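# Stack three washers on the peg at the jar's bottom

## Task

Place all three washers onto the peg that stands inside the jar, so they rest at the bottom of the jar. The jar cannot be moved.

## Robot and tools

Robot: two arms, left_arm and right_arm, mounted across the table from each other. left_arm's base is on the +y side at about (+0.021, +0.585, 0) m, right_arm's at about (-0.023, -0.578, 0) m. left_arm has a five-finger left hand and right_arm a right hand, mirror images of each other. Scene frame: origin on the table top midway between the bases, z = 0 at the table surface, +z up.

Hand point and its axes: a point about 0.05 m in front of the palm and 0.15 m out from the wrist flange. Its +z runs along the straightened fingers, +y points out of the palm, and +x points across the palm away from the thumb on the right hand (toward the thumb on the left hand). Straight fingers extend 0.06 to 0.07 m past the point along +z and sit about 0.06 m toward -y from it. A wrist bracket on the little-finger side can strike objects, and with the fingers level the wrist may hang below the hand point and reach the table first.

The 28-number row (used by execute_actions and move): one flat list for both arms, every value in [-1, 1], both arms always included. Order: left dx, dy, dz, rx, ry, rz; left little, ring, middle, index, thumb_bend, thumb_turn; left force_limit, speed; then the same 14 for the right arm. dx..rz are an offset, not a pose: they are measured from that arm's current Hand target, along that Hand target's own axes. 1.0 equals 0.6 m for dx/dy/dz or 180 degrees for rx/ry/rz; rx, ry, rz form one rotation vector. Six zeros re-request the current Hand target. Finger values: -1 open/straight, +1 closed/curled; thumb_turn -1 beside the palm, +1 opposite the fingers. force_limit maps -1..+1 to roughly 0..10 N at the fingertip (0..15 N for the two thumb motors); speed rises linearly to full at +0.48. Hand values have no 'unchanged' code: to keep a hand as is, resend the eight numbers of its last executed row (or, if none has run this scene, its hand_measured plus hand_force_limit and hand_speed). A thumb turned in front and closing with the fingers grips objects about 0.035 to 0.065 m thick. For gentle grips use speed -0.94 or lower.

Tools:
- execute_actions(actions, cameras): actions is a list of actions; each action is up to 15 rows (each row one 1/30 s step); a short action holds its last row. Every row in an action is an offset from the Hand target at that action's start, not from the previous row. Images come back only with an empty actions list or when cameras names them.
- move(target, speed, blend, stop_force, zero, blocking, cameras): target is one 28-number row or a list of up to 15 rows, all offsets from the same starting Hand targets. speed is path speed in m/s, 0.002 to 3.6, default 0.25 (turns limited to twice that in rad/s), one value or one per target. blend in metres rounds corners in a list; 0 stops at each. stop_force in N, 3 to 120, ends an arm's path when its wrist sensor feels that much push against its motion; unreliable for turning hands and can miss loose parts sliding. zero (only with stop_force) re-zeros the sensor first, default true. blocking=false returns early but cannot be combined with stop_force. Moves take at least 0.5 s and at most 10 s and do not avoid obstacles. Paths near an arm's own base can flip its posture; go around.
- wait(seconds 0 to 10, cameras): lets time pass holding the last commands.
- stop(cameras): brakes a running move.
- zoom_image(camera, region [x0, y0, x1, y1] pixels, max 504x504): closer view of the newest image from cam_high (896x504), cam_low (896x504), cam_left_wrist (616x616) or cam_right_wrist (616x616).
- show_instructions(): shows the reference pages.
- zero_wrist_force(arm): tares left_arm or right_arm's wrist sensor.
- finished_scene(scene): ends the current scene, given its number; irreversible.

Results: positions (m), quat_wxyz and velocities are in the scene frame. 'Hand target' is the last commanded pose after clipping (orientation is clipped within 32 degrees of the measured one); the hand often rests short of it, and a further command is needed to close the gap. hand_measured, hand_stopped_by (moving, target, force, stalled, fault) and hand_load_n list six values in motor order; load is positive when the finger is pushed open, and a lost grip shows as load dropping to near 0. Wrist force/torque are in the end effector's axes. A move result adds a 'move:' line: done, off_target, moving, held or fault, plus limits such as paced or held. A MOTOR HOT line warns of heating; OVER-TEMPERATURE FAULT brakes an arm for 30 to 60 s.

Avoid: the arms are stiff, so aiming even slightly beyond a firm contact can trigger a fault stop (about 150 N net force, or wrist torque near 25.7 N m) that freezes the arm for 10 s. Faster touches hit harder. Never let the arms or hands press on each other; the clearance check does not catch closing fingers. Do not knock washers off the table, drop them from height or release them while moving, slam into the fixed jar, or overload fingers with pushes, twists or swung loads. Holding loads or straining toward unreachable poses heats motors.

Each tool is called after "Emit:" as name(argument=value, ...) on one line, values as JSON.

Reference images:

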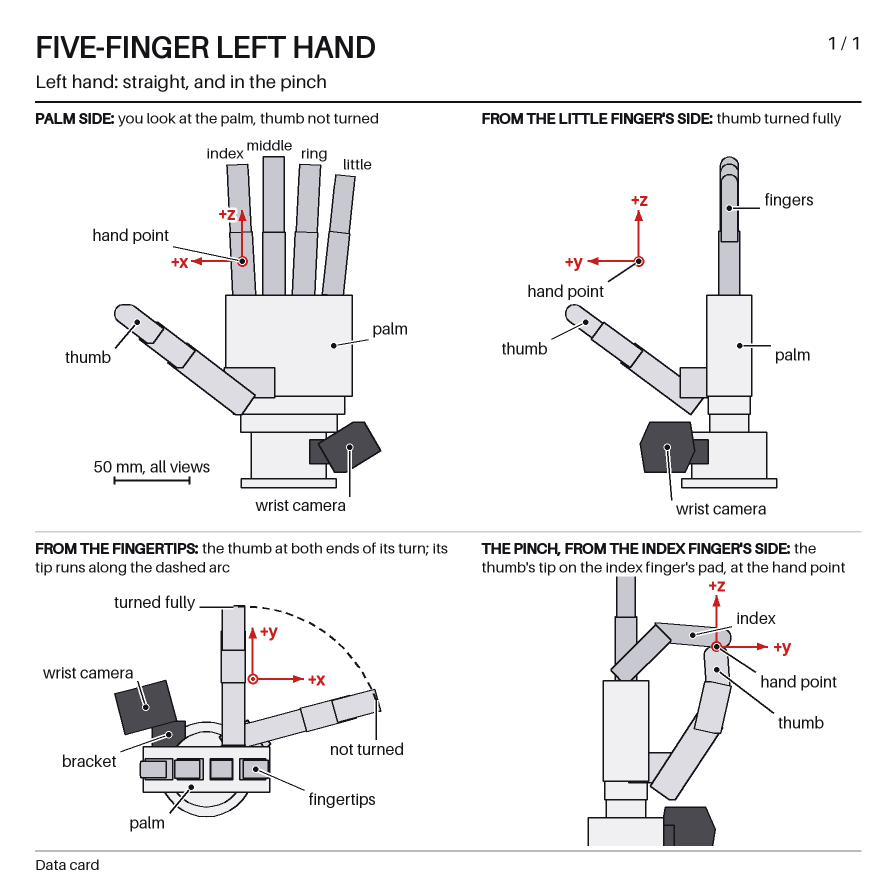

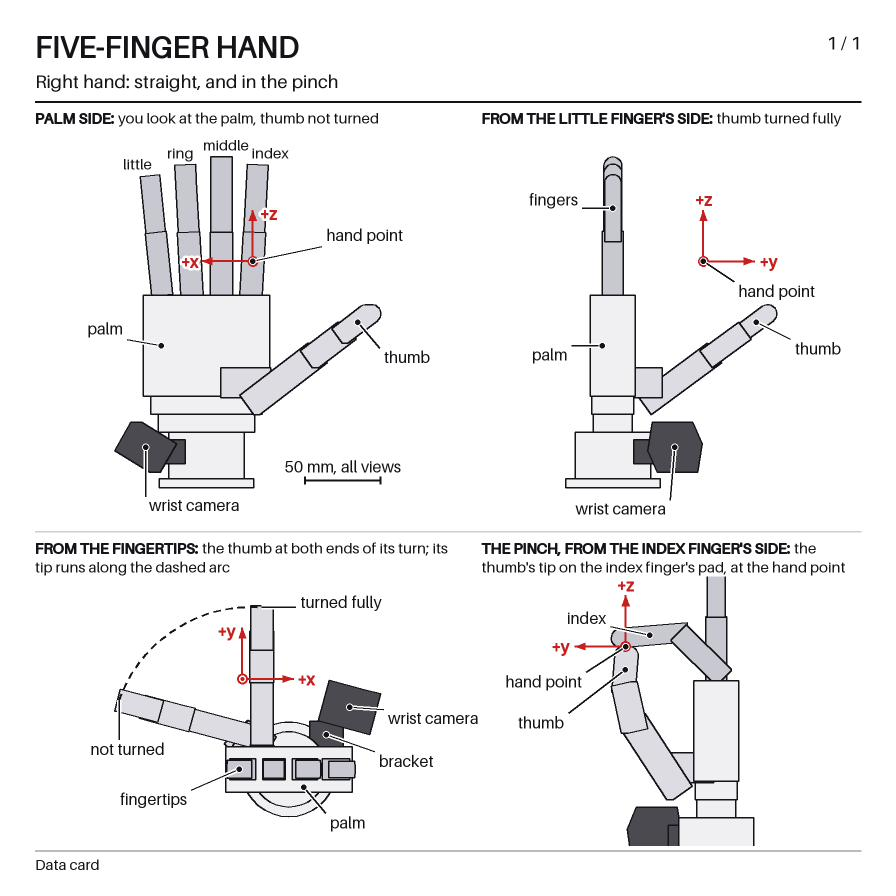

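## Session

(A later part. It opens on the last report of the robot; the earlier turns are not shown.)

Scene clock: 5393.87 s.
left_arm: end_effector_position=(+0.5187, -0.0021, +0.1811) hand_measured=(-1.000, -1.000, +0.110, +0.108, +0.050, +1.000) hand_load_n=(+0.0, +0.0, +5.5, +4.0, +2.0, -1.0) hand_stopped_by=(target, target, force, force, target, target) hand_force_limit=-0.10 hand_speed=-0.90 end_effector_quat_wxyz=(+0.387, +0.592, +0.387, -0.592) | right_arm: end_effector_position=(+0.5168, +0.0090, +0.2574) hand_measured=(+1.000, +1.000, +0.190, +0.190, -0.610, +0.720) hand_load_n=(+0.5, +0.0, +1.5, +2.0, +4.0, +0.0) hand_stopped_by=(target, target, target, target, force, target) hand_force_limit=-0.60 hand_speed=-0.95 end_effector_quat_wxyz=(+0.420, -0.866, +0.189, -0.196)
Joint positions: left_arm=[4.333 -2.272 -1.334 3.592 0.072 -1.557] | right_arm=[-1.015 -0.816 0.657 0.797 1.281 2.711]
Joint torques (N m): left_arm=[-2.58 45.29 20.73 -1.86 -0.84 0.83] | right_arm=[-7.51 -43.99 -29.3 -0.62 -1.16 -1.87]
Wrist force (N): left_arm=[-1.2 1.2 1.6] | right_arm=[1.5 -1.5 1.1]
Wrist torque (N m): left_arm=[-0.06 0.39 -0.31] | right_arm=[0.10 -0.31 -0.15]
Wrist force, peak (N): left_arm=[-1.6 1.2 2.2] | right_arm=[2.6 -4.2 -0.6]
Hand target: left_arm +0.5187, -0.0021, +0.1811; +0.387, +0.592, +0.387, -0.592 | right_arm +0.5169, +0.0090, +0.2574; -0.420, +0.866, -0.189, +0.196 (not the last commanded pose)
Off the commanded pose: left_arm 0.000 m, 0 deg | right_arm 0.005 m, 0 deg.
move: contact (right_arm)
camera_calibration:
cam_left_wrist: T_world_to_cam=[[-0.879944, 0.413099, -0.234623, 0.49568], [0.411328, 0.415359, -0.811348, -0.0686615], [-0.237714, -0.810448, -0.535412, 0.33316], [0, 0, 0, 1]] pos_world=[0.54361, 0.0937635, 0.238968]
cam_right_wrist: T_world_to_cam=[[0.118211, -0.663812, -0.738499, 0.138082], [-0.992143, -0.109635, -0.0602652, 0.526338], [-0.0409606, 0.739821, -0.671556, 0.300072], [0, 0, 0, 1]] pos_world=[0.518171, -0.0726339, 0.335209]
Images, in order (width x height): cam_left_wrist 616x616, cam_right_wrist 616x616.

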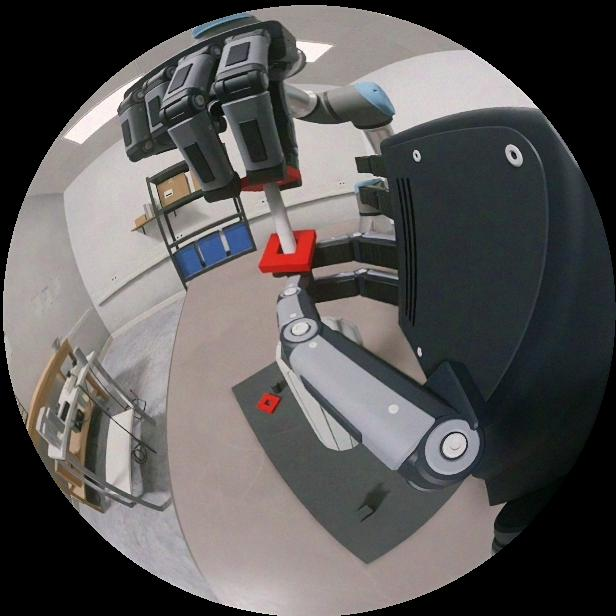

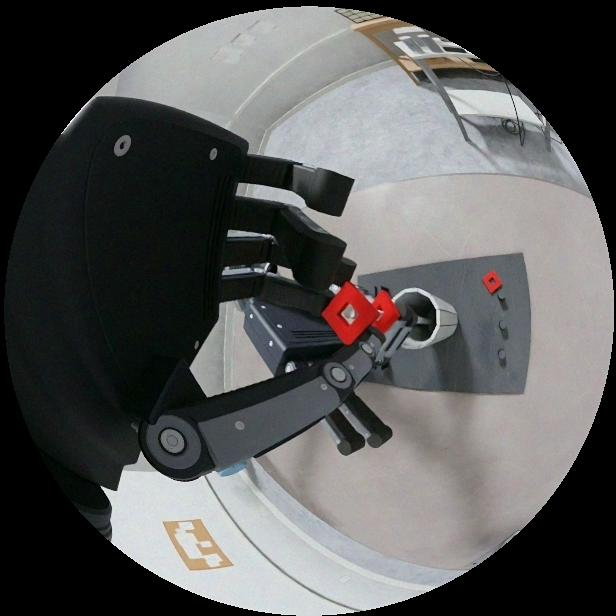

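Emit:
zoom_image(camera="cam_right_wrist", region=[330, 295, 366, 331])

Scaled by 14.000 from the camera's 616x616 image, which has a finer 880x880 frame.

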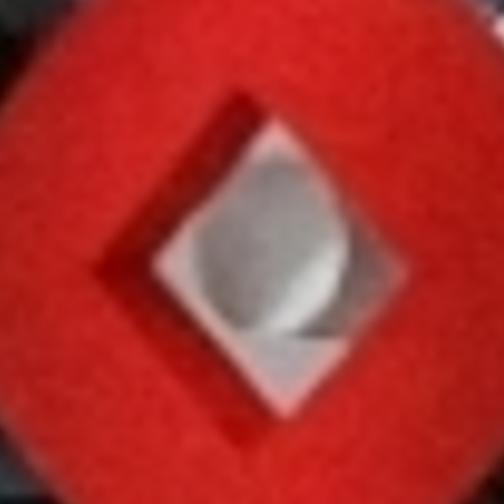

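Emit:
move(target=[[0,0,0,0,0,0,-1,-1,0.61,0.61,0.05,1,-0.1,-0.9,0.000602,-0.002669,-0.001904,0,0,0,1,1,0.19,0.19,-0.45,0.72,-0.6,-0.95],[0,0,0,0,0,0,-1,-1,0.61,0.61,0.05,1,-0.1,-0.9,0.001103,-0.003435,-0.00067,0,0,0,1,1,0.19,0.19,-0.45,0.72,-0.6,-0.95]], speed=0.01)

Emit:
move(target=[0,0,0,0,0,0,-1,-1,0.61,0.61,0.05,1,-0.1,-0.9,-0.005837,0.025888,0.018468,0,0,0,1,1,0.19,0.19,-0.45,0.72,-0.6,-0.95], speed=0.012, stop_force=3, cameras=["cam_left_wrist", "cam_right_wrist"])

Scene clock: 5502.00 s.
left_arm: end_effector_position=(+0.5187, -0.0021, +0.1811) hand_measured=(-1.000, -1.000, +0.110, +0.108, +0.050, +1.000) hand_load_n=(+0.0, +0.0, +5.5, +4.0, +1.5, -1.0) hand_stopped_by=(target, target, force, force, target, target) hand_force_limit=-0.10 hand_speed=-0.90 end_effector_quat_wxyz=(+0.387, +0.592, +0.387, -0.592) | right_arm: end_effector_position=(+0.5176, +0.0096, +0.2594) hand_measured=(+1.000, +1.000, +0.190, +0.190, -0.610, +0.720) hand_load_n=(+0.0, +0.0, +1.5, +1.5, +3.5, +0.0) hand_stopped_by=(target, target, target, target, force, target) hand_force_limit=-0.60 hand_speed=-0.95 end_effector_quat_wxyz=(+0.420, -0.866, +0.189, -0.196)
Joint positions: left_arm=[4.333 -2.272 -1.334 3.592 0.072 -1.557] | right_arm=[-1.015 -0.811 0.643 0.806 1.281 2.711]
Joint torques (N m): left_arm=[-2.47 45.38 21.03 -0.92 -0.64 0.86] | right_arm=[7.02 -59.23 -13.22 0.02 0.65 1.73]
Wrist force (N): left_arm=[-1.3 0.9 1.8] | right_arm=[1.4 -1.5 1.1]
Wrist torque (N m): left_arm=[-0.10 0.41 -0.30] | right_arm=[0.11 -0.30 -0.16]
Wrist force, peak (N): left_arm=[-1.5 0.9 2.2] | right_arm=[1.5 -2.0 1.4]
Hand target: left_arm +0.5187, -0.0021, +0.1811; +0.387, +0.592, +0.387, -0.592 | right_arm +0.5176, +0.0096, +0.2594; -0.420, +0.866, -0.189, +0.196
Off the commanded pose: left_arm 0.000 m, 0 deg | right_arm 0.000 m, 0 deg.
move: done

Scene clock: 5504.57 s.
left_arm: end_effector_position=(+0.5187, -0.0021, +0.1811) hand_measured=(-1.000, -1.000, +0.110, +0.108, +0.050, +1.000) hand_load_n=(+0.0, +0.0, +6.0, +3.5, +1.5, -1.5) hand_stopped_by=(target, target, force, force, target, target) hand_force_limit=-0.10 hand_speed=-0.90 end_effector_quat_wxyz=(+0.387, +0.592, +0.387, -0.592) | right_arm: end_effector_position=(+0.5176, +0.0096, +0.2400) hand_measured=(+1.000, +1.000, +0.190, +0.190, -0.610, +0.720) hand_load_n=(+0.5, +0.0, +1.5, +2.0, +3.5, +0.0) hand_stopped_by=(target, target, target, target, force, target) hand_force_limit=-0.60 hand_speed=-0.95 end_effector_quat_wxyz=(+0.420, -0.866, +0.189, -0.196)
Joint positions: left_arm=[4.333 -2.272 -1.334 3.592 0.072 -1.557] | right_arm=[-1.015 -0.821 0.711 0.748 1.281 2.711]
Joint torques (N m): left_arm=[-1.92 45.71 20.73 -0.52 -0.65 0.86] | right_arm=[6.25 -53.45 -28.26 1.72 0.52 2.02]
Wrist force (N): left_arm=[-1.3 0.8 2.2] | right_arm=[1.3 -1.2 1.7]
Wrist torque (N m): left_arm=[-0.10 0.44 -0.31] | right_arm=[0.13 -0.32 -0.17]
Wrist force, peak (N): left_arm=[-1.5 1.1 2.8] | right_arm=[1.8 -2.7 1.4]
Hand target: left_arm +0.5187, -0.0021, +0.1811; +0.387, +0.592, +0.387, -0.592 | right_arm +0.5176, +0.0096, +0.2400; -0.420, +0.866, -0.189, +0.196
Off the commanded pose: left_arm 0.000 m, 0 deg | right_arm 0.000 m, 0 deg.
move: done
camera_calibration:
cam_left_wrist: T_world_to_cam=[[-0.879944, 0.413099, -0.234623, 0.49568], [0.411328, 0.415359, -0.811348, -0.0686615], [-0.237714, -0.810448, -0.535412, 0.33316], [0, 0, 0, 1]] pos_world=[0.54361, 0.0937635, 0.238968]
cam_right_wrist: T_world_to_cam=[[0.118281, -0.663748, -0.738544, 0.125531], [-0.992135, -0.109679, -0.0603236, 0.526061], [-0.0409635, 0.739871, -0.671501, 0.287959], [0, 0, 0, 1]] pos_world=[0.518871, -0.0720338, 0.317809]
Images, in order (width x height): cam_left_wrist 616x616, cam_right_wrist 616x616.

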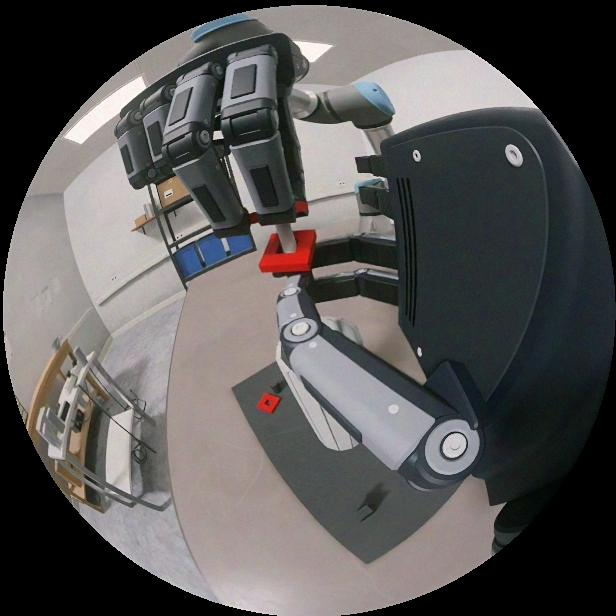

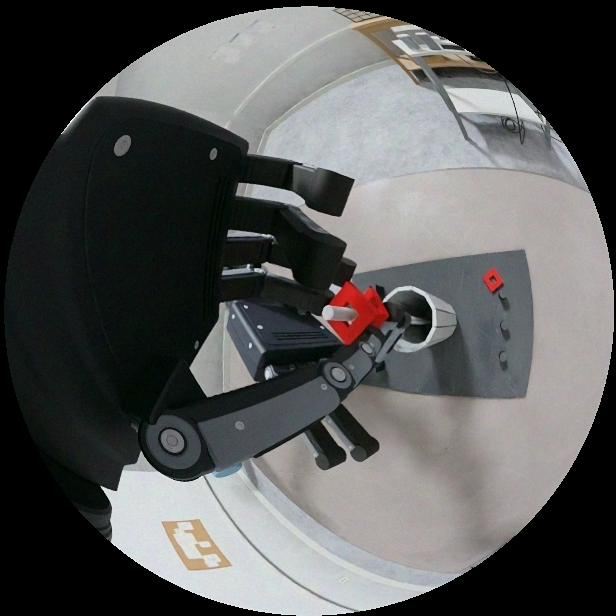

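Emit:
move(target=[0,0,0,0,0,0,-1,-1,0.61,0.61,0.05,1,-0.1,-0.9,-0.0009,0.004,0.002856,0,0,0,1,1,0.19,0.19,-0.45,0.72,-0.6,-0.95], speed=0.012, stop_force=3)

Emit:
move(target=[0,0,0,0,0,0,-1,-1,0.61,0.61,0.05,1,-0.1,-0.9,0,0,0,0,0,0,1,1,0.12,0.12,-0.8,0.72,-0.6,-0.8], cameras=["cam_left_wrist", "cam_right_wrist"])

Scene clock: 5518.23 s.
left_arm: end_effector_position=(+0.5187, -0.0021, +0.1811) hand_measured=(-1.000, -1.000, +0.110, +0.108, +0.050, +1.000) hand_load_n=(+0.0, +0.0, +6.5, +3.5, +1.5, -2.0) hand_stopped_by=(target, target, force, force, target, target) hand_force_limit=-0.10 hand_speed=-0.90 end_effector_quat_wxyz=(+0.387, +0.592, +0.387, -0.592) | right_arm: end_effector_position=(+0.5175, +0.0096, +0.2370) hand_measured=(+1.000, +1.000, +0.190, +0.190, -0.610, +0.720) hand_load_n=(+0.0, +0.0, +2.0, +2.0, +3.5, +0.0) hand_stopped_by=(target, target, target, target, force, target) hand_force_limit=-0.60 hand_speed=-0.95 end_effector_quat_wxyz=(+0.420, -0.866, +0.189, -0.196)
Joint positions: left_arm=[4.333 -2.272 -1.334 3.592 0.072 -1.557] | right_arm=[-1.015 -0.822 0.721 0.74 1.281 2.711]
Joint torques (N m): left_arm=[-1.97 45.43 20.49 0.25 -0.74 0.83] | right_arm=[3.17 -58.3 -29.21 1.4 -0.7 1.3]
Wrist force (N): left_arm=[-0.5 0.8 2.2] | right_arm=[1.3 -2.0 1.7]
Wrist torque (N m): left_arm=[-0.07 0.40 -0.28] | right_arm=[0.13 -0.27 -0.18]
Wrist force, peak (N): left_arm=[-2.1 1.1 2.7] | right_arm=[1.6 -2.8 1.4]
Hand target: left_arm +0.5187, -0.0021, +0.1811; +0.387, +0.592, +0.387, -0.592 | right_arm +0.5176, +0.0096, +0.2370; -0.420, +0.866, -0.189, +0.196
Off the commanded pose: left_arm 0.000 m, 0 deg | right_arm 0.000 m, 0 deg.
move: done

Scene clock: 5519.17 s.
left_arm: end_effector_position=(+0.5187, -0.0021, +0.1811) hand_measured=(-1.000, -1.000, +0.110, +0.108, +0.050, +1.000) hand_load_n=(+0.0, +0.0, +5.5, +4.0, +2.0, -1.5) hand_stopped_by=(target, target, force, force, target, target) hand_force_limit=-0.10 hand_speed=-0.90 end_effector_quat_wxyz=(+0.387, +0.592, +0.387, -0.592) | right_arm: end_effector_position=(+0.5176, +0.0096, +0.2370) hand_measured=(+1.000, +1.000, +0.120, +0.120, -0.800, +0.720) hand_load_n=(+0.0, -0.5, +0.0, +0.0, +0.0, +0.0) hand_stopped_by=(target, target, target, target, target, target) hand_force_limit=-0.60 hand_speed=-0.80 end_effector_quat_wxyz=(+0.420, -0.866, +0.189, -0.196)
Joint positions: left_arm=[4.333 -2.272 -1.334 3.592 0.072 -1.557] | right_arm=[-1.015 -0.822 0.721 0.74 1.281 2.711]
Joint torques (N m): left_arm=[-1.84 45.76 21 0.6 -0.66 0.81] | right_arm=[1.8 -56.09 -29.68 1.26 -0.74 1.25]
Wrist force (N): left_arm=[-1.4 1.0 2.1] | right_arm=[1.5 -1.6 0.9]
Wrist torque (N m): left_arm=[-0.11 0.46 -0.32] | right_arm=[0.11 -0.30 -0.17]
Wrist force, peak (N): left_arm=[-1.1 0.6 2.6] | right_arm=[1.4 -2.3 1.5]
Hand target: left_arm +0.5187, -0.0021, +0.1811; +0.387, +0.592, +0.387, -0.592 | right_arm +0.5176, +0.0096, +0.2370; -0.420, +0.866, -0.189, +0.196
Off the commanded pose: left_arm 0.000 m, 0 deg | right_arm 0.000 m, 0 deg.
move: done
camera_calibration:
cam_left_wrist: T_world_to_cam=[[-0.879944, 0.413099, -0.234623, 0.49568], [0.411328, 0.415359, -0.811348, -0.0686615], [-0.237714, -0.810448, -0.535412, 0.33316], [0, 0, 0, 1]] pos_world=[0.54361, 0.0937635, 0.238968]
cam_right_wrist: T_world_to_cam=[[0.118281, -0.663748, -0.738544, 0.123315], [-0.992135, -0.109679, -0.0603236, 0.52588], [-0.0409635, 0.739871, -0.671501, 0.285945], [0, 0, 0, 1]] pos_world=[0.518871, -0.0720338, 0.314809]
Images, in order (width x height): cam_left_wrist 616x616, cam_right_wrist 616x616.

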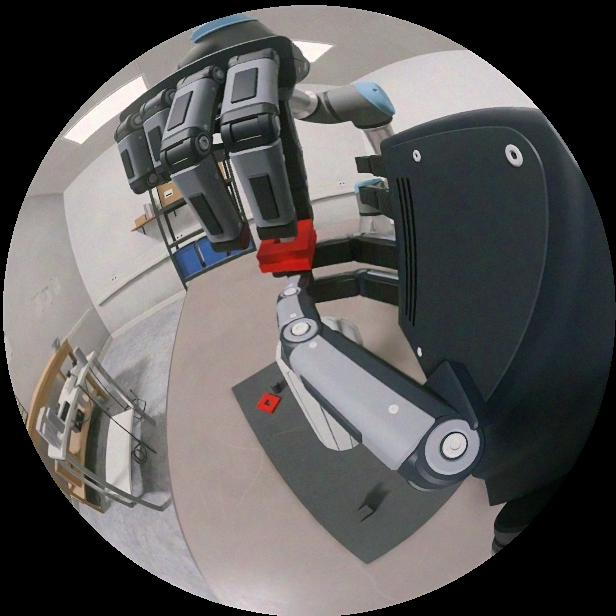

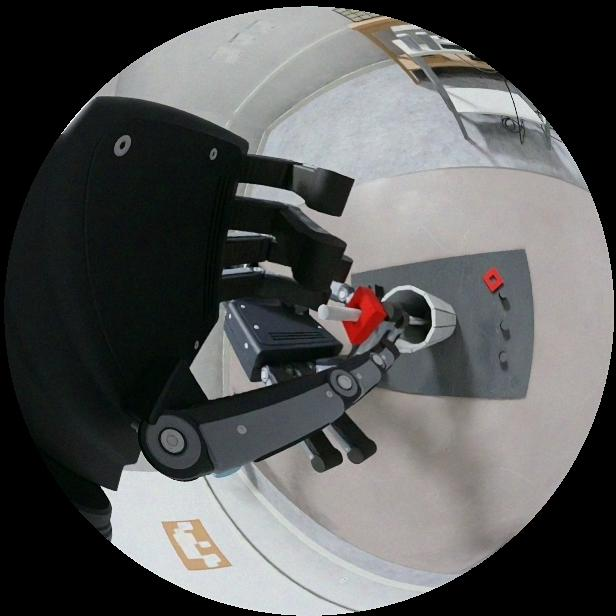

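Emit:
move(target=[0,0,0,0,0,0,-1,-1,0.61,0.61,0.05,1,-0.1,-0.9,0.019554,-0.086743,-0.06188,0,0,0,1,1,0.12,0.12,-0.8,0.72,-0.6,-0.8], speed=0.06)

Emit:
move(target=[[0,0,0,0,0,0,-1,-1,0.61,0.61,0.05,1,-0.1,-0.9,0.093993,0.193243,-0.089467,0,0,0,1,1,0.9,0.19,-0.9,-1,-0.6,0.0],[0,0,0,0,0,0,-1,-1,0.61,0.61,0.05,1,-0.1,-0.9,0.118768,0.354496,0.071628,0.025069,-0.111222,-0.079333,1,1,0.9,0.19,-0.9,-1,-0.6,0.0]], speed=0.2, cameras=["cam_right_wrist", "cam_left_wrist"])

Scene clock: 5755.03 s.
left_arm: end_effector_position=(+0.5187, -0.0021, +0.1811) hand_measured=(-1.000, -1.000, +0.110, +0.108, +0.050, +1.000) hand_load_n=(+0.0, +0.0, +5.5, +4.0, +2.0, -1.0) hand_stopped_by=(target, target, force, force, target, target) hand_force_limit=-0.10 hand_speed=-0.90 end_effector_quat_wxyz=(+0.387, +0.592, +0.387, -0.592) | right_arm: end_effector_position=(+0.5176, +0.0096, +0.3019) hand_measured=(+1.000, +1.000, +0.120, +0.120, -0.800, +0.720) hand_load_n=(+0.5, +0.0, +0.0, +0.0, +0.0, +0.0) hand_stopped_by=(target, target, target, target, target, target) hand_force_limit=-0.60 hand_speed=-0.80 end_effector_quat_wxyz=(+0.420, -0.866, +0.189, -0.196)
Joint positions: left_arm=[4.333 -2.272 -1.334 3.592 0.072 -1.557] | right_arm=[-1.015 -0.765 0.449 0.954 1.281 2.711]
Joint torques (N m): left_arm=[-1.77 46.22 20.27 1.38 -0.61 0.8] | right_arm=[-2.57 -60.79 -9.32 -1.51 0.59 -2.32]
Wrist force (N): left_arm=[-1.1 1.0 2.0] | right_arm=[1.4 -1.2 1.0]
Wrist torque (N m): left_arm=[-0.10 0.41 -0.30] | right_arm=[0.19 -0.29 -0.15]
Wrist force, peak (N): left_arm=[-1.4 1.1 2.0] | right_arm=[1.5 -2.4 1.2]
Hand target: left_arm +0.5187, -0.0021, +0.1811; +0.387, +0.592, +0.387, -0.592 | right_arm +0.5175, +0.0096, +0.3020; -0.420, +0.866, -0.189, +0.196
Off the commanded pose: left_arm 0.000 m, 0 deg | right_arm 0.000 m, 0 deg.
move: done

Scene clock: 5757.70 s.
left_arm: end_effector_position=(+0.5187, -0.0021, +0.1811) hand_measured=(-1.000, -1.000, +0.110, +0.108, +0.050, +1.000) hand_load_n=(+0.0, +0.0, +5.5, +4.0, +2.0, -1.0) hand_stopped_by=(target, target, force, force, target, target) hand_force_limit=-0.10 hand_speed=-0.90 end_effector_quat_wxyz=(+0.387, +0.592, +0.387, -0.592) | right_arm: end_effector_position=(+0.5651, -0.1200, +0.1201) hand_measured=(+1.000, +1.000, +0.900, +0.190, -0.900, -1.000) hand_load_n=(+0.0, +0.0, +0.0, +0.0, +0.0, +0.0) hand_stopped_by=(target, target, target, target, target, target) hand_force_limit=-0.60 hand_speed=0.00 end_effector_quat_wxyz=(-0.452, +0.886, +0.003, +0.100)
Joint positions: left_arm=[4.333 -2.272 -1.334 3.592 0.072 -1.557] | right_arm=[-1.317 -0.711 0.886 0.813 0.754 2.085]
Joint torques (N m): left_arm=[-1.43 45.65 21.03 1.83 -0.59 0.71] | right_arm=[6.5 -49.39 -12.76 0.66 -1.6 -0.02]
Wrist force (N): left_arm=[-1.2 0.9 1.8] | right_arm=[1.4 -1.8 0.6]
Wrist torque (N m): left_arm=[-0.11 0.41 -0.31] | right_arm=[0.09 -0.27 -0.17]
Wrist force, peak (N): left_arm=[-1.4 0.9 2.1] | right_arm=[0.8 -2.9 1.8]
Hand target: left_arm +0.5187, -0.0021, +0.1811; +0.387, +0.592, +0.387, -0.592 | right_arm +0.5651, -0.1199, +0.1200; -0.452, +0.886, +0.003, +0.100
Off the commanded pose: left_arm 0.000 m, 0 deg | right_arm 0.000 m, 0 deg.
move: done
camera_calibration:
cam_left_wrist: T_world_to_cam=[[-0.879944, 0.413099, -0.234623, 0.49568], [0.411328, 0.415359, -0.811348, -0.0686615], [-0.237714, -0.810448, -0.535412, 0.33316], [0, 0, 0, 1]] pos_world=[0.54361, 0.0937635, 0.238968]
cam_right_wrist: T_world_to_cam=[[0.387677, -0.551798, -0.738393, -0.193553], [-0.852965, -0.518463, -0.0603857, 0.424153], [-0.349509, 0.653234, -0.671661, 0.469305], [0, 0, 0, 1]] pos_world=[0.60085, -0.193461, 0.197908]
Images, in order (width x height): cam_left_wrist 616x616, cam_right_wrist 616x616.

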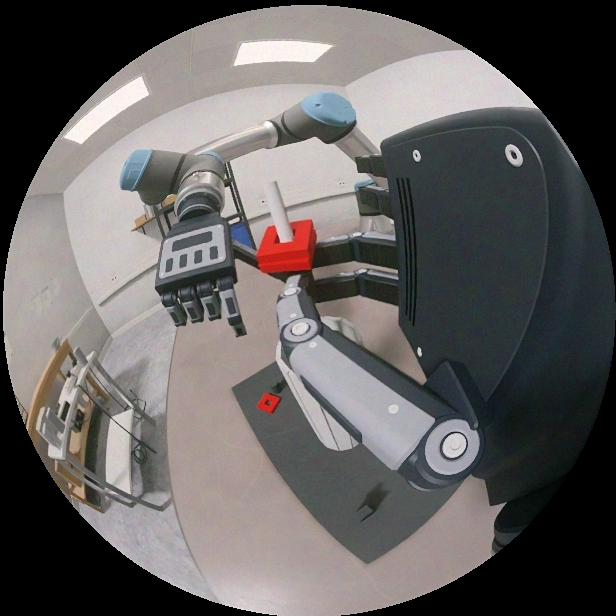

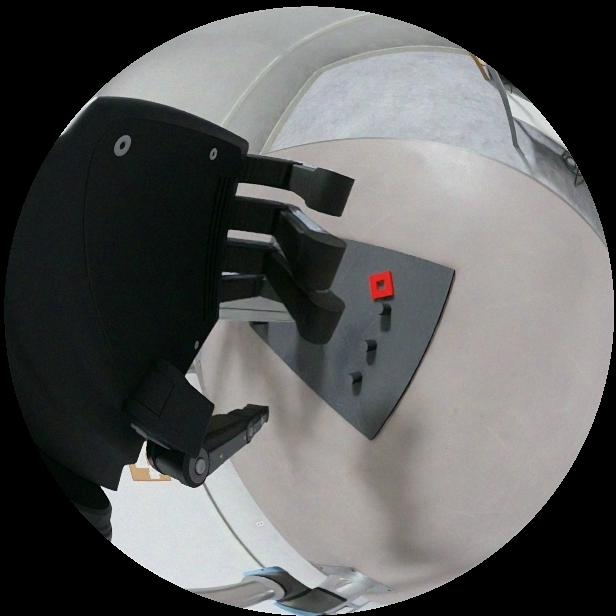

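Emit:
zoom_image(camera="cam_right_wrist", region=[330, 240, 470, 450])

Emit:
zoom_image(camera="cam_right_wrist", region=[355, 260, 415, 330])

Scaled by 2.400 from the camera's 616x616 image, which has a finer 880x880 frame.

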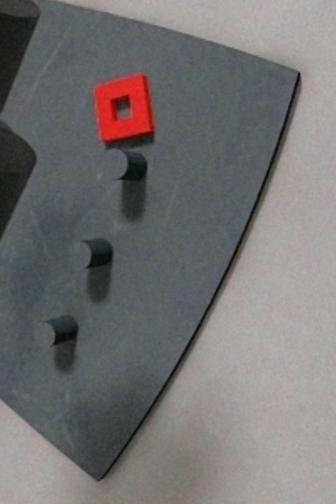

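Scaled by 7.200 from the camera's 616x616 image, which has a finer 880x880 frame.

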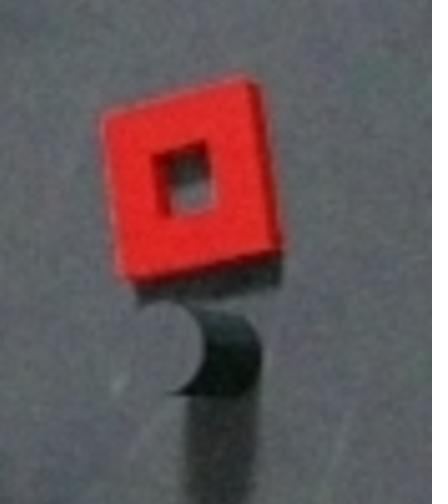

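Emit:
move(target=[0,0,0,0,0,0,-1,-1,0.61,0.61,0.05,1,-0.1,-0.9,0.0006,0.068417,0.108517,0,0,0,1,1,0.9,0.19,-0.9,-1,-0.6,0.0], speed=0.1, cameras=["cam_right_wrist", "cam_low"])

Scene clock: 5834.00 s.
left_arm: end_effector_position=(+0.5187, -0.0021, +0.1811) hand_measured=(-1.000, -1.000, +0.110, +0.108, +0.050, +1.000) hand_load_n=(+0.0, +0.0, +5.5, +4.0, +2.0, -1.5) hand_stopped_by=(target, target, force, force, target, target) hand_force_limit=-0.10 hand_speed=-0.90 end_effector_quat_wxyz=(+0.387, +0.592, +0.387, -0.592) | right_arm: end_effector_position=(+0.5808, -0.0919, +0.0501) hand_measured=(+1.000, +1.000, +0.900, +0.190, -0.900, -1.000) hand_load_n=(+0.0, +0.0, +0.0, +0.0, +0.0, +0.0) hand_stopped_by=(target, target, target, target, target, target) hand_force_limit=-0.60 hand_speed=0.00 end_effector_quat_wxyz=(-0.452, +0.886, +0.003, +0.100)
Joint positions: left_arm=[4.333 -2.272 -1.334 3.592 0.072 -1.557] | right_arm=[-1.281 -0.589 0.832 0.714 0.773 2.127]
Joint torques (N m): left_arm=[-0.98 46.11 20.31 1.77 -0.55 0.59] | right_arm=[-7.83 -63.56 -7.38 2.77 -1.93 -2.35]
Wrist force (N): left_arm=[-0.9 0.8 1.8] | right_arm=[1.2 -1.7 1.1]
Wrist torque (N m): left_arm=[-0.11 0.39 -0.30] | right_arm=[0.10 -0.23 -0.20]
Wrist force, peak (N): left_arm=[-1.3 0.8 2.2] | right_arm=[1.3 -2.3 0.3]
Hand target: left_arm +0.5187, -0.0021, +0.1811; +0.387, +0.592, +0.387, -0.592 | right_arm +0.5808, -0.0920, +0.0500; -0.452, +0.886, +0.003, +0.100
Off the commanded pose: left_arm 0.000 m, 0 deg | right_arm 0.000 m, 0 deg.
move: done
camera_calibration:
cam_right_wrist: T_world_to_cam=[[0.387723, -0.551686, -0.738453, -0.235823], [-0.852853, -0.518656, -0.0603095, 0.447775], [-0.349731, 0.653176, -0.671602, 0.40954], [0, 0, 0, 1]] pos_world=[0.616549, -0.165361, 0.127909]
Images, in order (width x height): cam_low 896x504, cam_right_wrist 616x616.

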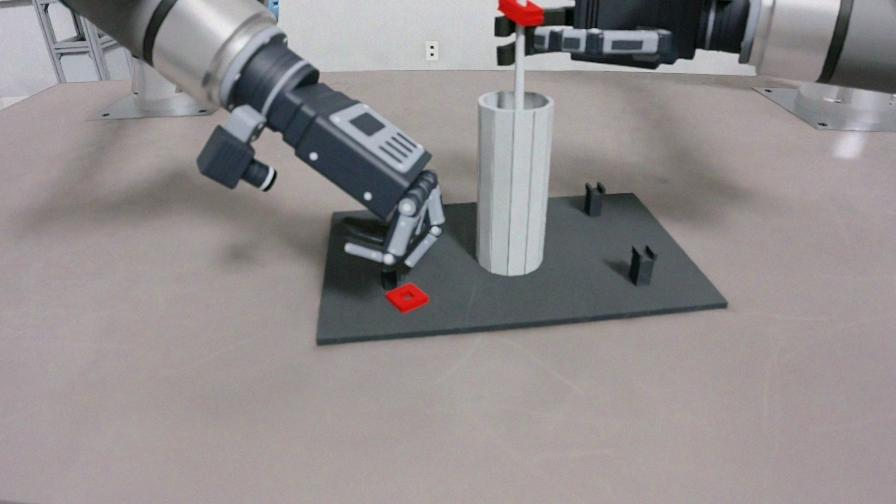

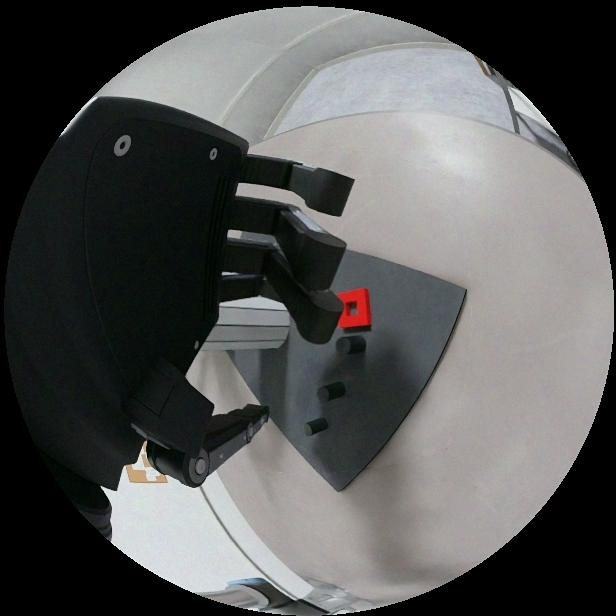

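Emit:
zoom_image(camera="cam_right_wrist", region=[310, 275, 390, 355])

Scaled by 6.300 from the camera's 616x616 image, which has a finer 880x880 frame.

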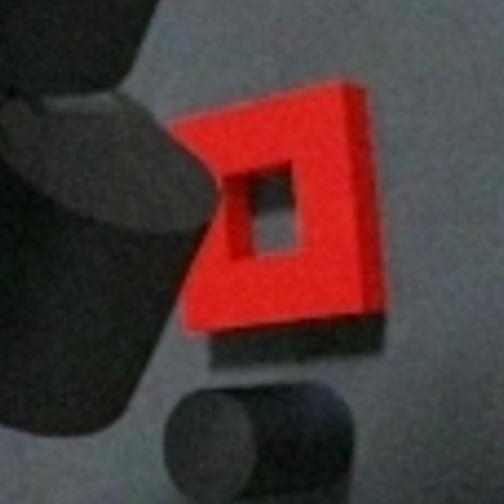

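Emit:
move(target=[0,0,0,0,0,0,-1,-1,0.61,0.61,0.05,1,-0.1,-0.9,-0.00995,0.039167,0.029483,0,0,0,1,1,0.9,0.19,-0.9,-1,-0.6,0.0], speed=0.015, stop_force=3, cameras=["cam_right_wrist"])

Scene clock: 5907.47 s.
left_arm: end_effector_position=(+0.5187, -0.0021, +0.1811) hand_measured=(-1.000, -1.000, +0.110, +0.108, +0.050, +1.000) hand_load_n=(+0.0, +0.0, +5.5, +4.0, +2.0, -1.5) hand_stopped_by=(target, target, force, force, target, target) hand_force_limit=-0.10 hand_speed=-0.90 end_effector_quat_wxyz=(+0.387, +0.592, +0.387, -0.592) | right_arm: end_effector_position=(+0.5803, -0.0913, +0.0241) hand_measured=(+1.000, +1.000, +0.900, +0.190, -0.900, -1.000) hand_load_n=(+0.0, +0.0, +0.0, -1.5, +0.0, +0.0) hand_stopped_by=(target, target, target, target, target, target) hand_force_limit=-0.60 hand_speed=0.00 end_effector_quat_wxyz=(-0.452, +0.886, +0.003, +0.100)
Joint positions: left_arm=[4.333 -2.272 -1.334 3.592 0.072 -1.557] | right_arm=[-1.28 -0.568 0.859 0.665 0.774 2.128]
Joint torques (N m): left_arm=[-0.5 46.17 19.76 1.72 -0.77 0.06] | right_arm=[-5.1 -63.02 -25.51 2.45 -0.06 -0.47]
Wrist force (N): left_arm=[-1.2 1.0 1.8] | right_arm=[2.7 -4.4 -1.2]
Wrist torque (N m): left_arm=[-0.10 0.43 -0.32] | right_arm=[0.09 -0.23 -0.20]
Wrist force, peak (N): left_arm=[-0.9 1.3 2.4] | right_arm=[3.8 -11.3 -3.8]
Hand target: left_arm +0.5187, -0.0021, +0.1811; +0.387, +0.592, +0.387, -0.592 | right_arm +0.5804, -0.0913, +0.0241; -0.452, +0.886, +0.003, +0.100 (not the last commanded pose)
Off the commanded pose: left_arm 0.000 m, 0 deg | right_arm 0.004 m, 0 deg.
move: contact (right_arm)
camera_calibration:
cam_right_wrist: T_world_to_cam=[[0.387694, -0.551671, -0.73848, -0.254475], [-0.852831, -0.518701, -0.0602384, 0.446063], [-0.349819, 0.653153, -0.671579, 0.391559], [0, 0, 0, 1]] pos_world=[0.616049, -0.164761, 0.101909]
Images, in order (width x height): cam_right_wrist 616x616.

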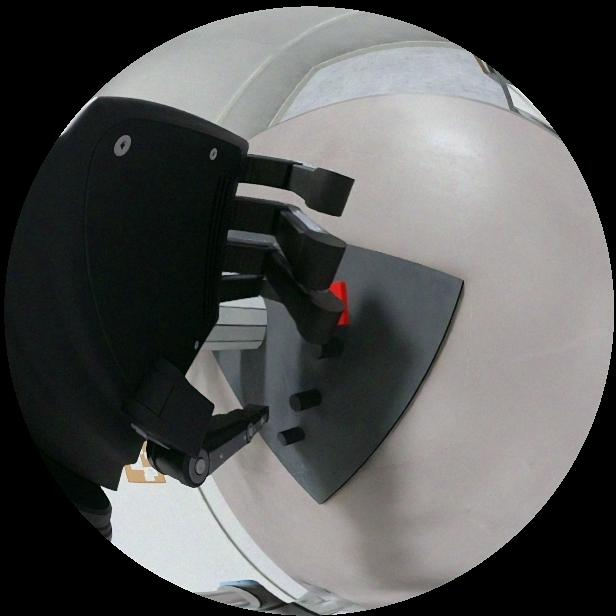

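Emit:
move(target=[[0,0,0,0,0,0,-1,-1,0.61,0.61,0.05,1,-0.1,-0.9,0.002613,0.005387,-0.006142,0,0,0,1,1,0.9,0.19,-0.9,-1,-0.6,0.0],[0,0,0,0,0,0,-1,-1,0.61,0.61,0.05,1,-0.1,-0.9,0.009762,0.030277,-0.038778,0,0,0,1,1,0.9,0.19,-0.9,-1,-0.6,0.0]], speed=0.02, blend=0.002, stop_force=12, cameras=["cam_right_wrist", "cam_low"])

Scene clock: 5942.53 s.
left_arm: end_effector_position=(+0.5187, -0.0021, +0.1811) hand_measured=(-1.000, -1.000, +0.110, +0.108, +0.050, +1.000) hand_load_n=(+0.0, +0.0, +5.5, +4.0, +2.0, -1.5) hand_stopped_by=(target, target, force, force, target, target) hand_force_limit=-0.10 hand_speed=-0.90 end_effector_quat_wxyz=(+0.387, +0.592, +0.387, -0.592) | right_arm: end_effector_position=(+0.5838, -0.1212, +0.0239) hand_measured=(+1.000, +1.000, +0.900, +0.190, -0.900, -1.000) hand_load_n=(+0.0, +0.0, +0.0, -1.5, +0.0, -0.5) hand_stopped_by=(target, target, target, target, target, target) hand_force_limit=-0.60 hand_speed=0.00 end_effector_quat_wxyz=(-0.452, +0.886, +0.003, +0.100)
Joint positions: left_arm=[4.333 -2.272 -1.334 3.592 0.072 -1.557] | right_arm=[-1.326 -0.59 0.912 0.674 0.748 2.073]
Joint torques (N m): left_arm=[-0.49 47.11 18.83 1.81 -0.78 -0.31] | right_arm=[5.06 -41.93 -23.96 0.47 1.87 2.62]
Wrist force (N): left_arm=[-0.7 0.8 1.7] | right_arm=[2.7 -9.5 -1.3]
Wrist torque (N m): left_arm=[-0.11 0.37 -0.29] | right_arm=[0.11 -0.26 -0.06]
Wrist force, peak (N): left_arm=[-1.1 0.8 2.4] | right_arm=[2.8 -13.7 -2.6]
Hand target: left_arm +0.5187, -0.0021, +0.1811; +0.387, +0.592, +0.387, -0.592 | right_arm +0.5838, -0.1212, +0.0239; -0.452, +0.886, +0.003, +0.100
Off the commanded pose: left_arm 0.000 m, 0 deg | right_arm 0.000 m, 0 deg.
move: done
camera_calibration:
cam_right_wrist: T_world_to_cam=[[0.38777, -0.551657, -0.73845, -0.272522], [-0.852832, -0.518686, -0.0603504, 0.433542], [-0.349731, 0.653176, -0.671602, 0.412131], [0, 0, 0, 1]] pos_world=[0.619549, -0.194661, 0.101708]
Images, in order (width x height): cam_low 896x504, cam_right_wrist 616x616.

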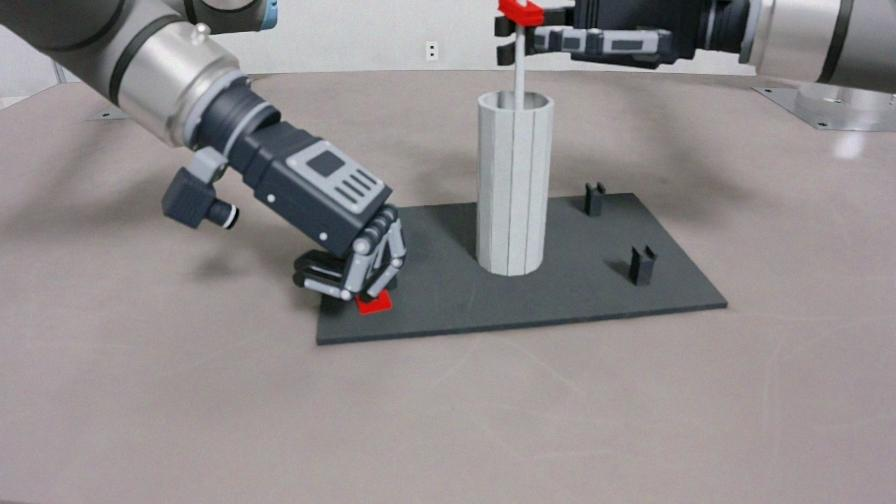

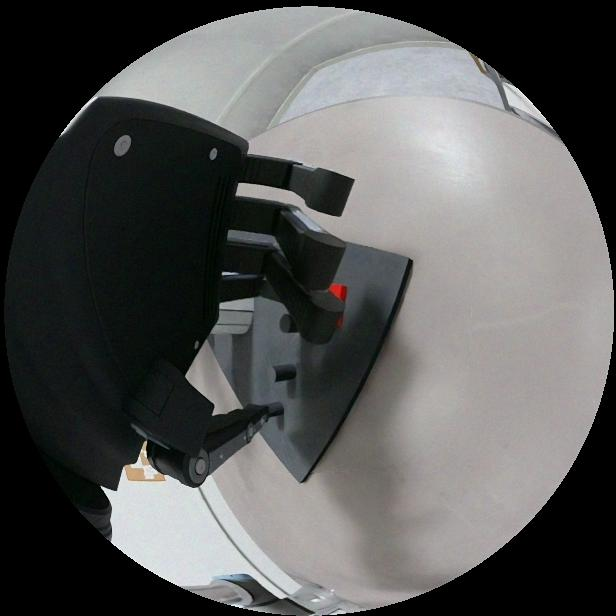

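Emit:
zoom_image(camera="cam_right_wrist", region=[300, 265, 380, 345])

Emit:
zoom_image(camera="cam_low", region=[310, 260, 430, 350])

Scaled by 6.300 from the camera's 616x616 image, which has a finer 880x880 frame.

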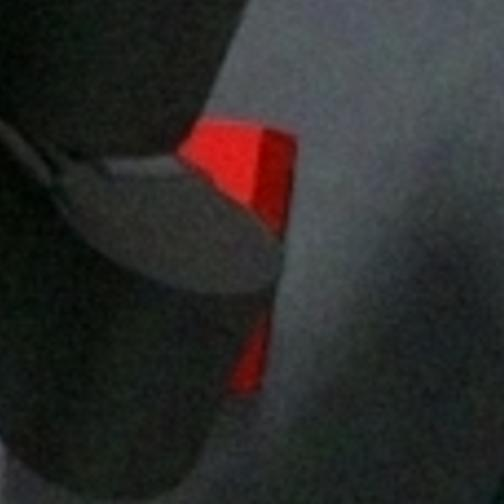

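Scaled by 4.200.

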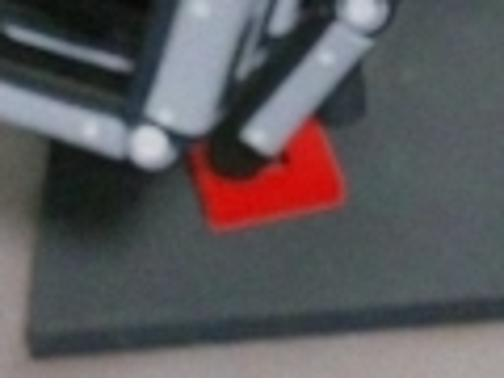

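Emit:
move(target=[0,0,0,0,0,0,-1,-1,0.61,0.61,0.05,1,-0.1,-0.9,-0.024567,0.029117,-0.04975,0,0,0,1,1,0.9,0.19,-0.9,-1,-0.6,0.0], speed=0.02, stop_force=12, cameras=["cam_right_wrist", "cam_low"])

Emit:
zoom_image(camera="cam_low", region=[290, 240, 410, 360])

Scene clock: 5981.87 s.
left_arm: end_effector_position=(+0.5187, -0.0021, +0.1811) hand_measured=(-1.000, -1.000, +0.110, +0.108, +0.050, +1.000) hand_load_n=(+0.0, +0.0, +5.5, +4.0, +2.0, -1.0) hand_stopped_by=(target, target, force, force, target, target) hand_force_limit=-0.10 hand_speed=-0.90 end_effector_quat_wxyz=(+0.387, +0.592, +0.387, -0.592) | right_arm: end_effector_position=(+0.5658, -0.1542, +0.0243) hand_measured=(+1.000, +1.000, +0.900, +0.190, -0.900, -1.000) hand_load_n=(+0.0, +0.0, +0.0, -0.5, +0.0, +0.0) hand_stopped_by=(target, target, target, target, target, target) hand_force_limit=-0.60 hand_speed=0.00 end_effector_quat_wxyz=(-0.452, +0.886, +0.003, +0.100)
Joint positions: left_arm=[4.333 -2.272 -1.334 3.592 0.072 -1.557] | right_arm=[-1.371 -0.663 1.062 0.639 0.725 2.016]
Joint torques (N m): left_arm=[-0.36 48.04 18.33 1.88 -0.77 -0.82] | right_arm=[6.62 -44.05 -25.28 2.52 0.1 2.67]
Wrist force (N): left_arm=[-1.2 0.8 1.8] | right_arm=[1.8 -4.0 0.1]
Wrist torque (N m): left_arm=[-0.13 0.44 -0.31] | right_arm=[0.05 -0.23 -0.08]
Wrist force, peak (N): left_arm=[-1.4 1.1 2.0] | right_arm=[5.7 -13.7 -2.1]
Hand target: left_arm +0.5187, -0.0021, +0.1811; +0.387, +0.592, +0.387, -0.592 | right_arm +0.5658, -0.1542, +0.0243; -0.452, +0.886, +0.003, +0.100
Off the commanded pose: left_arm 0.000 m, 0 deg | right_arm 0.000 m, 0 deg.
move: done
camera_calibration:
cam_right_wrist: T_world_to_cam=[[0.38777, -0.551657, -0.73845, -0.283452], [-0.852832, -0.518686, -0.0603504, 0.401098], [-0.349731, 0.653176, -0.671602, 0.427659], [0, 0, 0, 1]] pos_world=[0.601549, -0.227661, 0.102108]
Images, in order (width x height): cam_low 896x504, cam_right_wrist 616x616.

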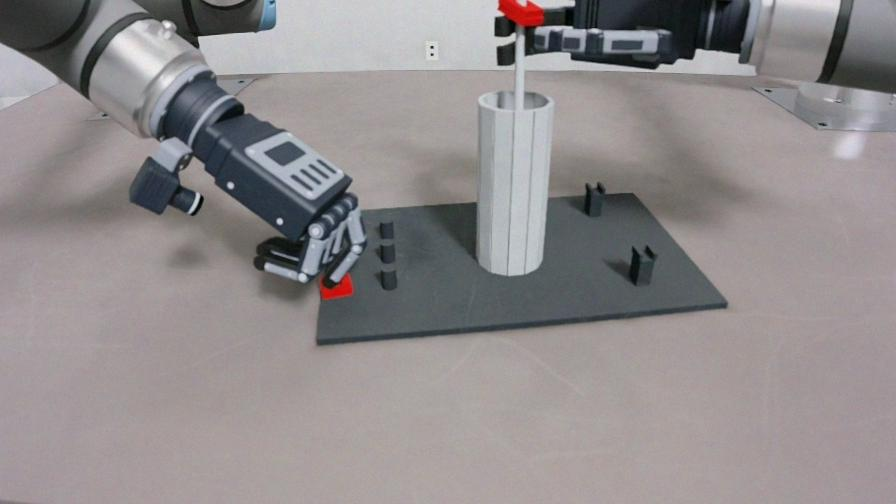

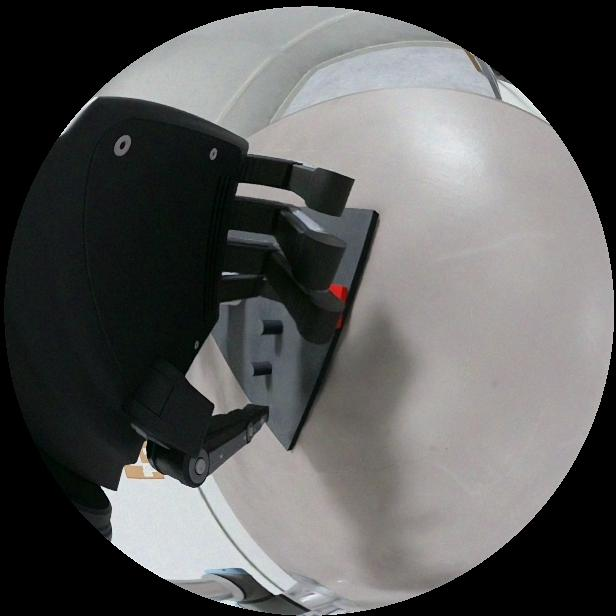

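Scaled by 4.200.

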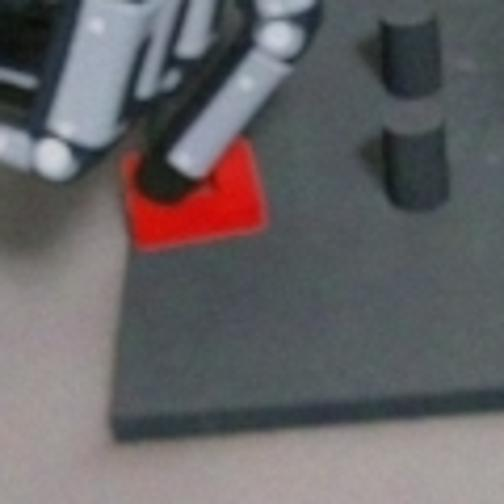

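Emit:
move(target=[[0,0,0,0,0,0,-1,-1,0.61,0.61,0.05,1,-0.1,-0.9,0.003,-0.013345,-0.00952,0,0,0,1,1,0.9,0.19,-0.9,-1,-0.6,0.0],[0,0,0,0,0,0,-1,-1,0.61,0.61,0.05,1,-0.1,-0.9,0.0164,-0.040333,-0.069567,0,0,0,1,1,0.9,0.19,-0.9,-1,-0.6,0.0]], speed=0.08, cameras=["cam_right_wrist", "cam_low"])

Emit:
zoom_image(camera="cam_right_wrist", region=[300, 250, 400, 350])

Emit:
zoom_image(camera="cam_low", region=[290, 240, 410, 360])

Scene clock: 6009.67 s.
left_arm: end_effector_position=(+0.5187, -0.0021, +0.1811) hand_measured=(-1.000, -1.000, +0.110, +0.108, +0.050, +1.000) hand_load_n=(+0.0, +0.0, +5.5, +4.0, +2.0, -1.5) hand_stopped_by=(target, target, force, force, target, target) hand_force_limit=-0.10 hand_speed=-0.90 end_effector_quat_wxyz=(+0.387, +0.592, +0.387, -0.592) | right_arm: end_effector_position=(+0.5658, -0.1743, +0.0694) hand_measured=(+1.000, +1.000, +0.900, +0.190, -0.900, -1.000) hand_load_n=(+0.5, +0.0, +0.0, +0.0, +0.0, +0.0) hand_stopped_by=(target, target, target, target, target, target) hand_force_limit=-0.60 hand_speed=0.00 end_effector_quat_wxyz=(-0.452, +0.886, +0.003, +0.100)
Joint positions: left_arm=[4.333 -2.272 -1.334 3.592 0.072 -1.557] | right_arm=[-1.404 -0.72 1.055 0.735 0.709 1.973]
Joint torques (N m): left_arm=[-0.01 48.48 18.68 1.82 -0.83 -1.04] | right_arm=[6.27 -45.57 -25.83 0.01 -0.25 2.5]
Wrist force (N): left_arm=[-0.9 0.9 1.6] | right_arm=[1.2 -1.7 0.9]
Wrist torque (N m): left_arm=[-0.10 0.38 -0.29] | right_arm=[0.09 -0.23 -0.07]
Wrist force, peak (N): left_arm=[-1.5 1.1 2.2] | right_arm=[2.5 -4.7 -0.6]
Hand target: left_arm +0.5187, -0.0021, +0.1811; +0.387, +0.592, +0.387, -0.592 | right_arm +0.5658, -0.1742, +0.0693; -0.452, +0.886, +0.003, +0.100
Off the commanded pose: left_arm 0.000 m, 0 deg | right_arm 0.000 m, 0 deg.
move: done
camera_calibration:
cam_right_wrist: T_world_to_cam=[[0.388015, -0.551604, -0.738361, -0.261384], [-0.852767, -0.518767, -0.0605835, 0.393369], [-0.349619, 0.653157, -0.671679, 0.471017], [0, 0, 0, 1]] pos_world=[0.60155, -0.247761, 0.147208]
Images, in order (width x height): cam_low 896x504, cam_right_wrist 616x616.

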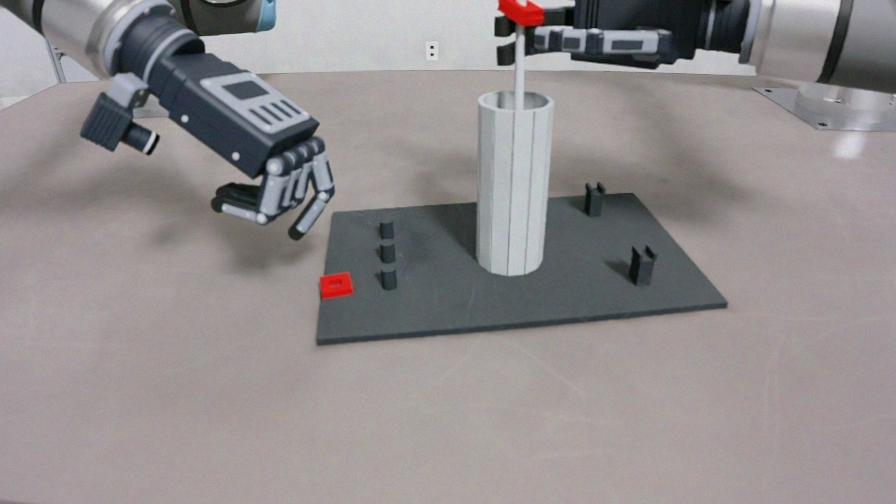

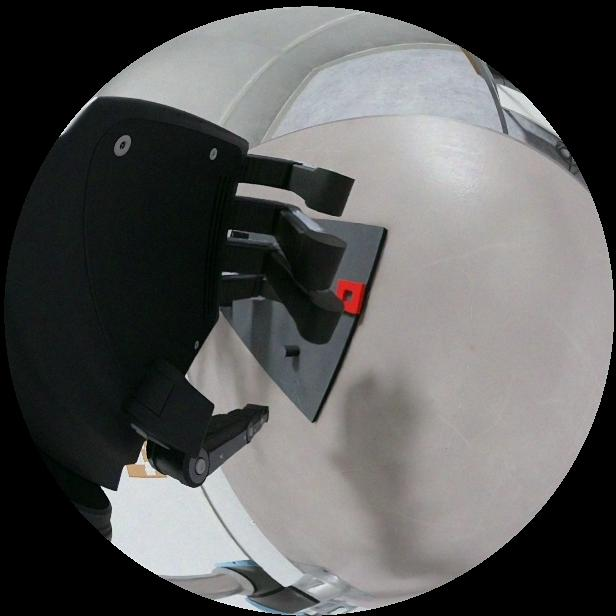

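Scaled by 5.040 from the camera's 616x616 image, which has a finer 880x880 frame.

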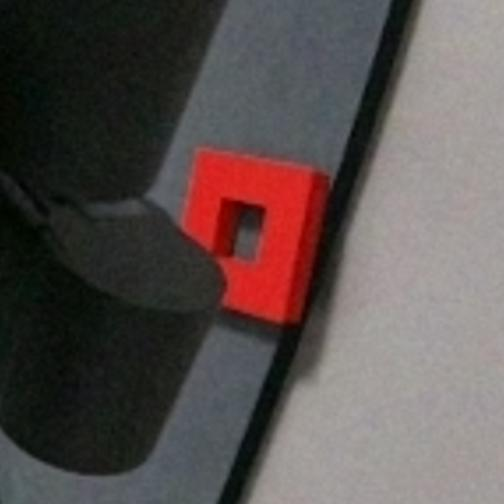

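Scaled by 4.200.

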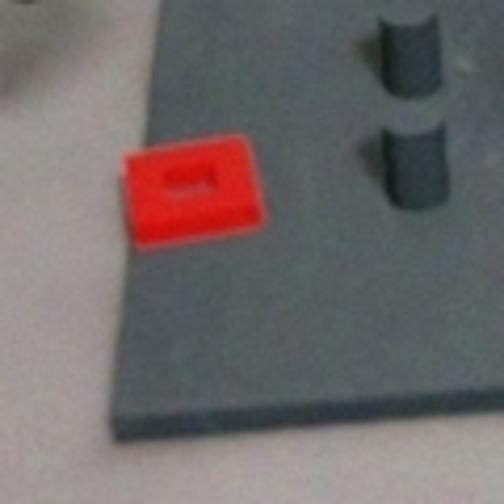

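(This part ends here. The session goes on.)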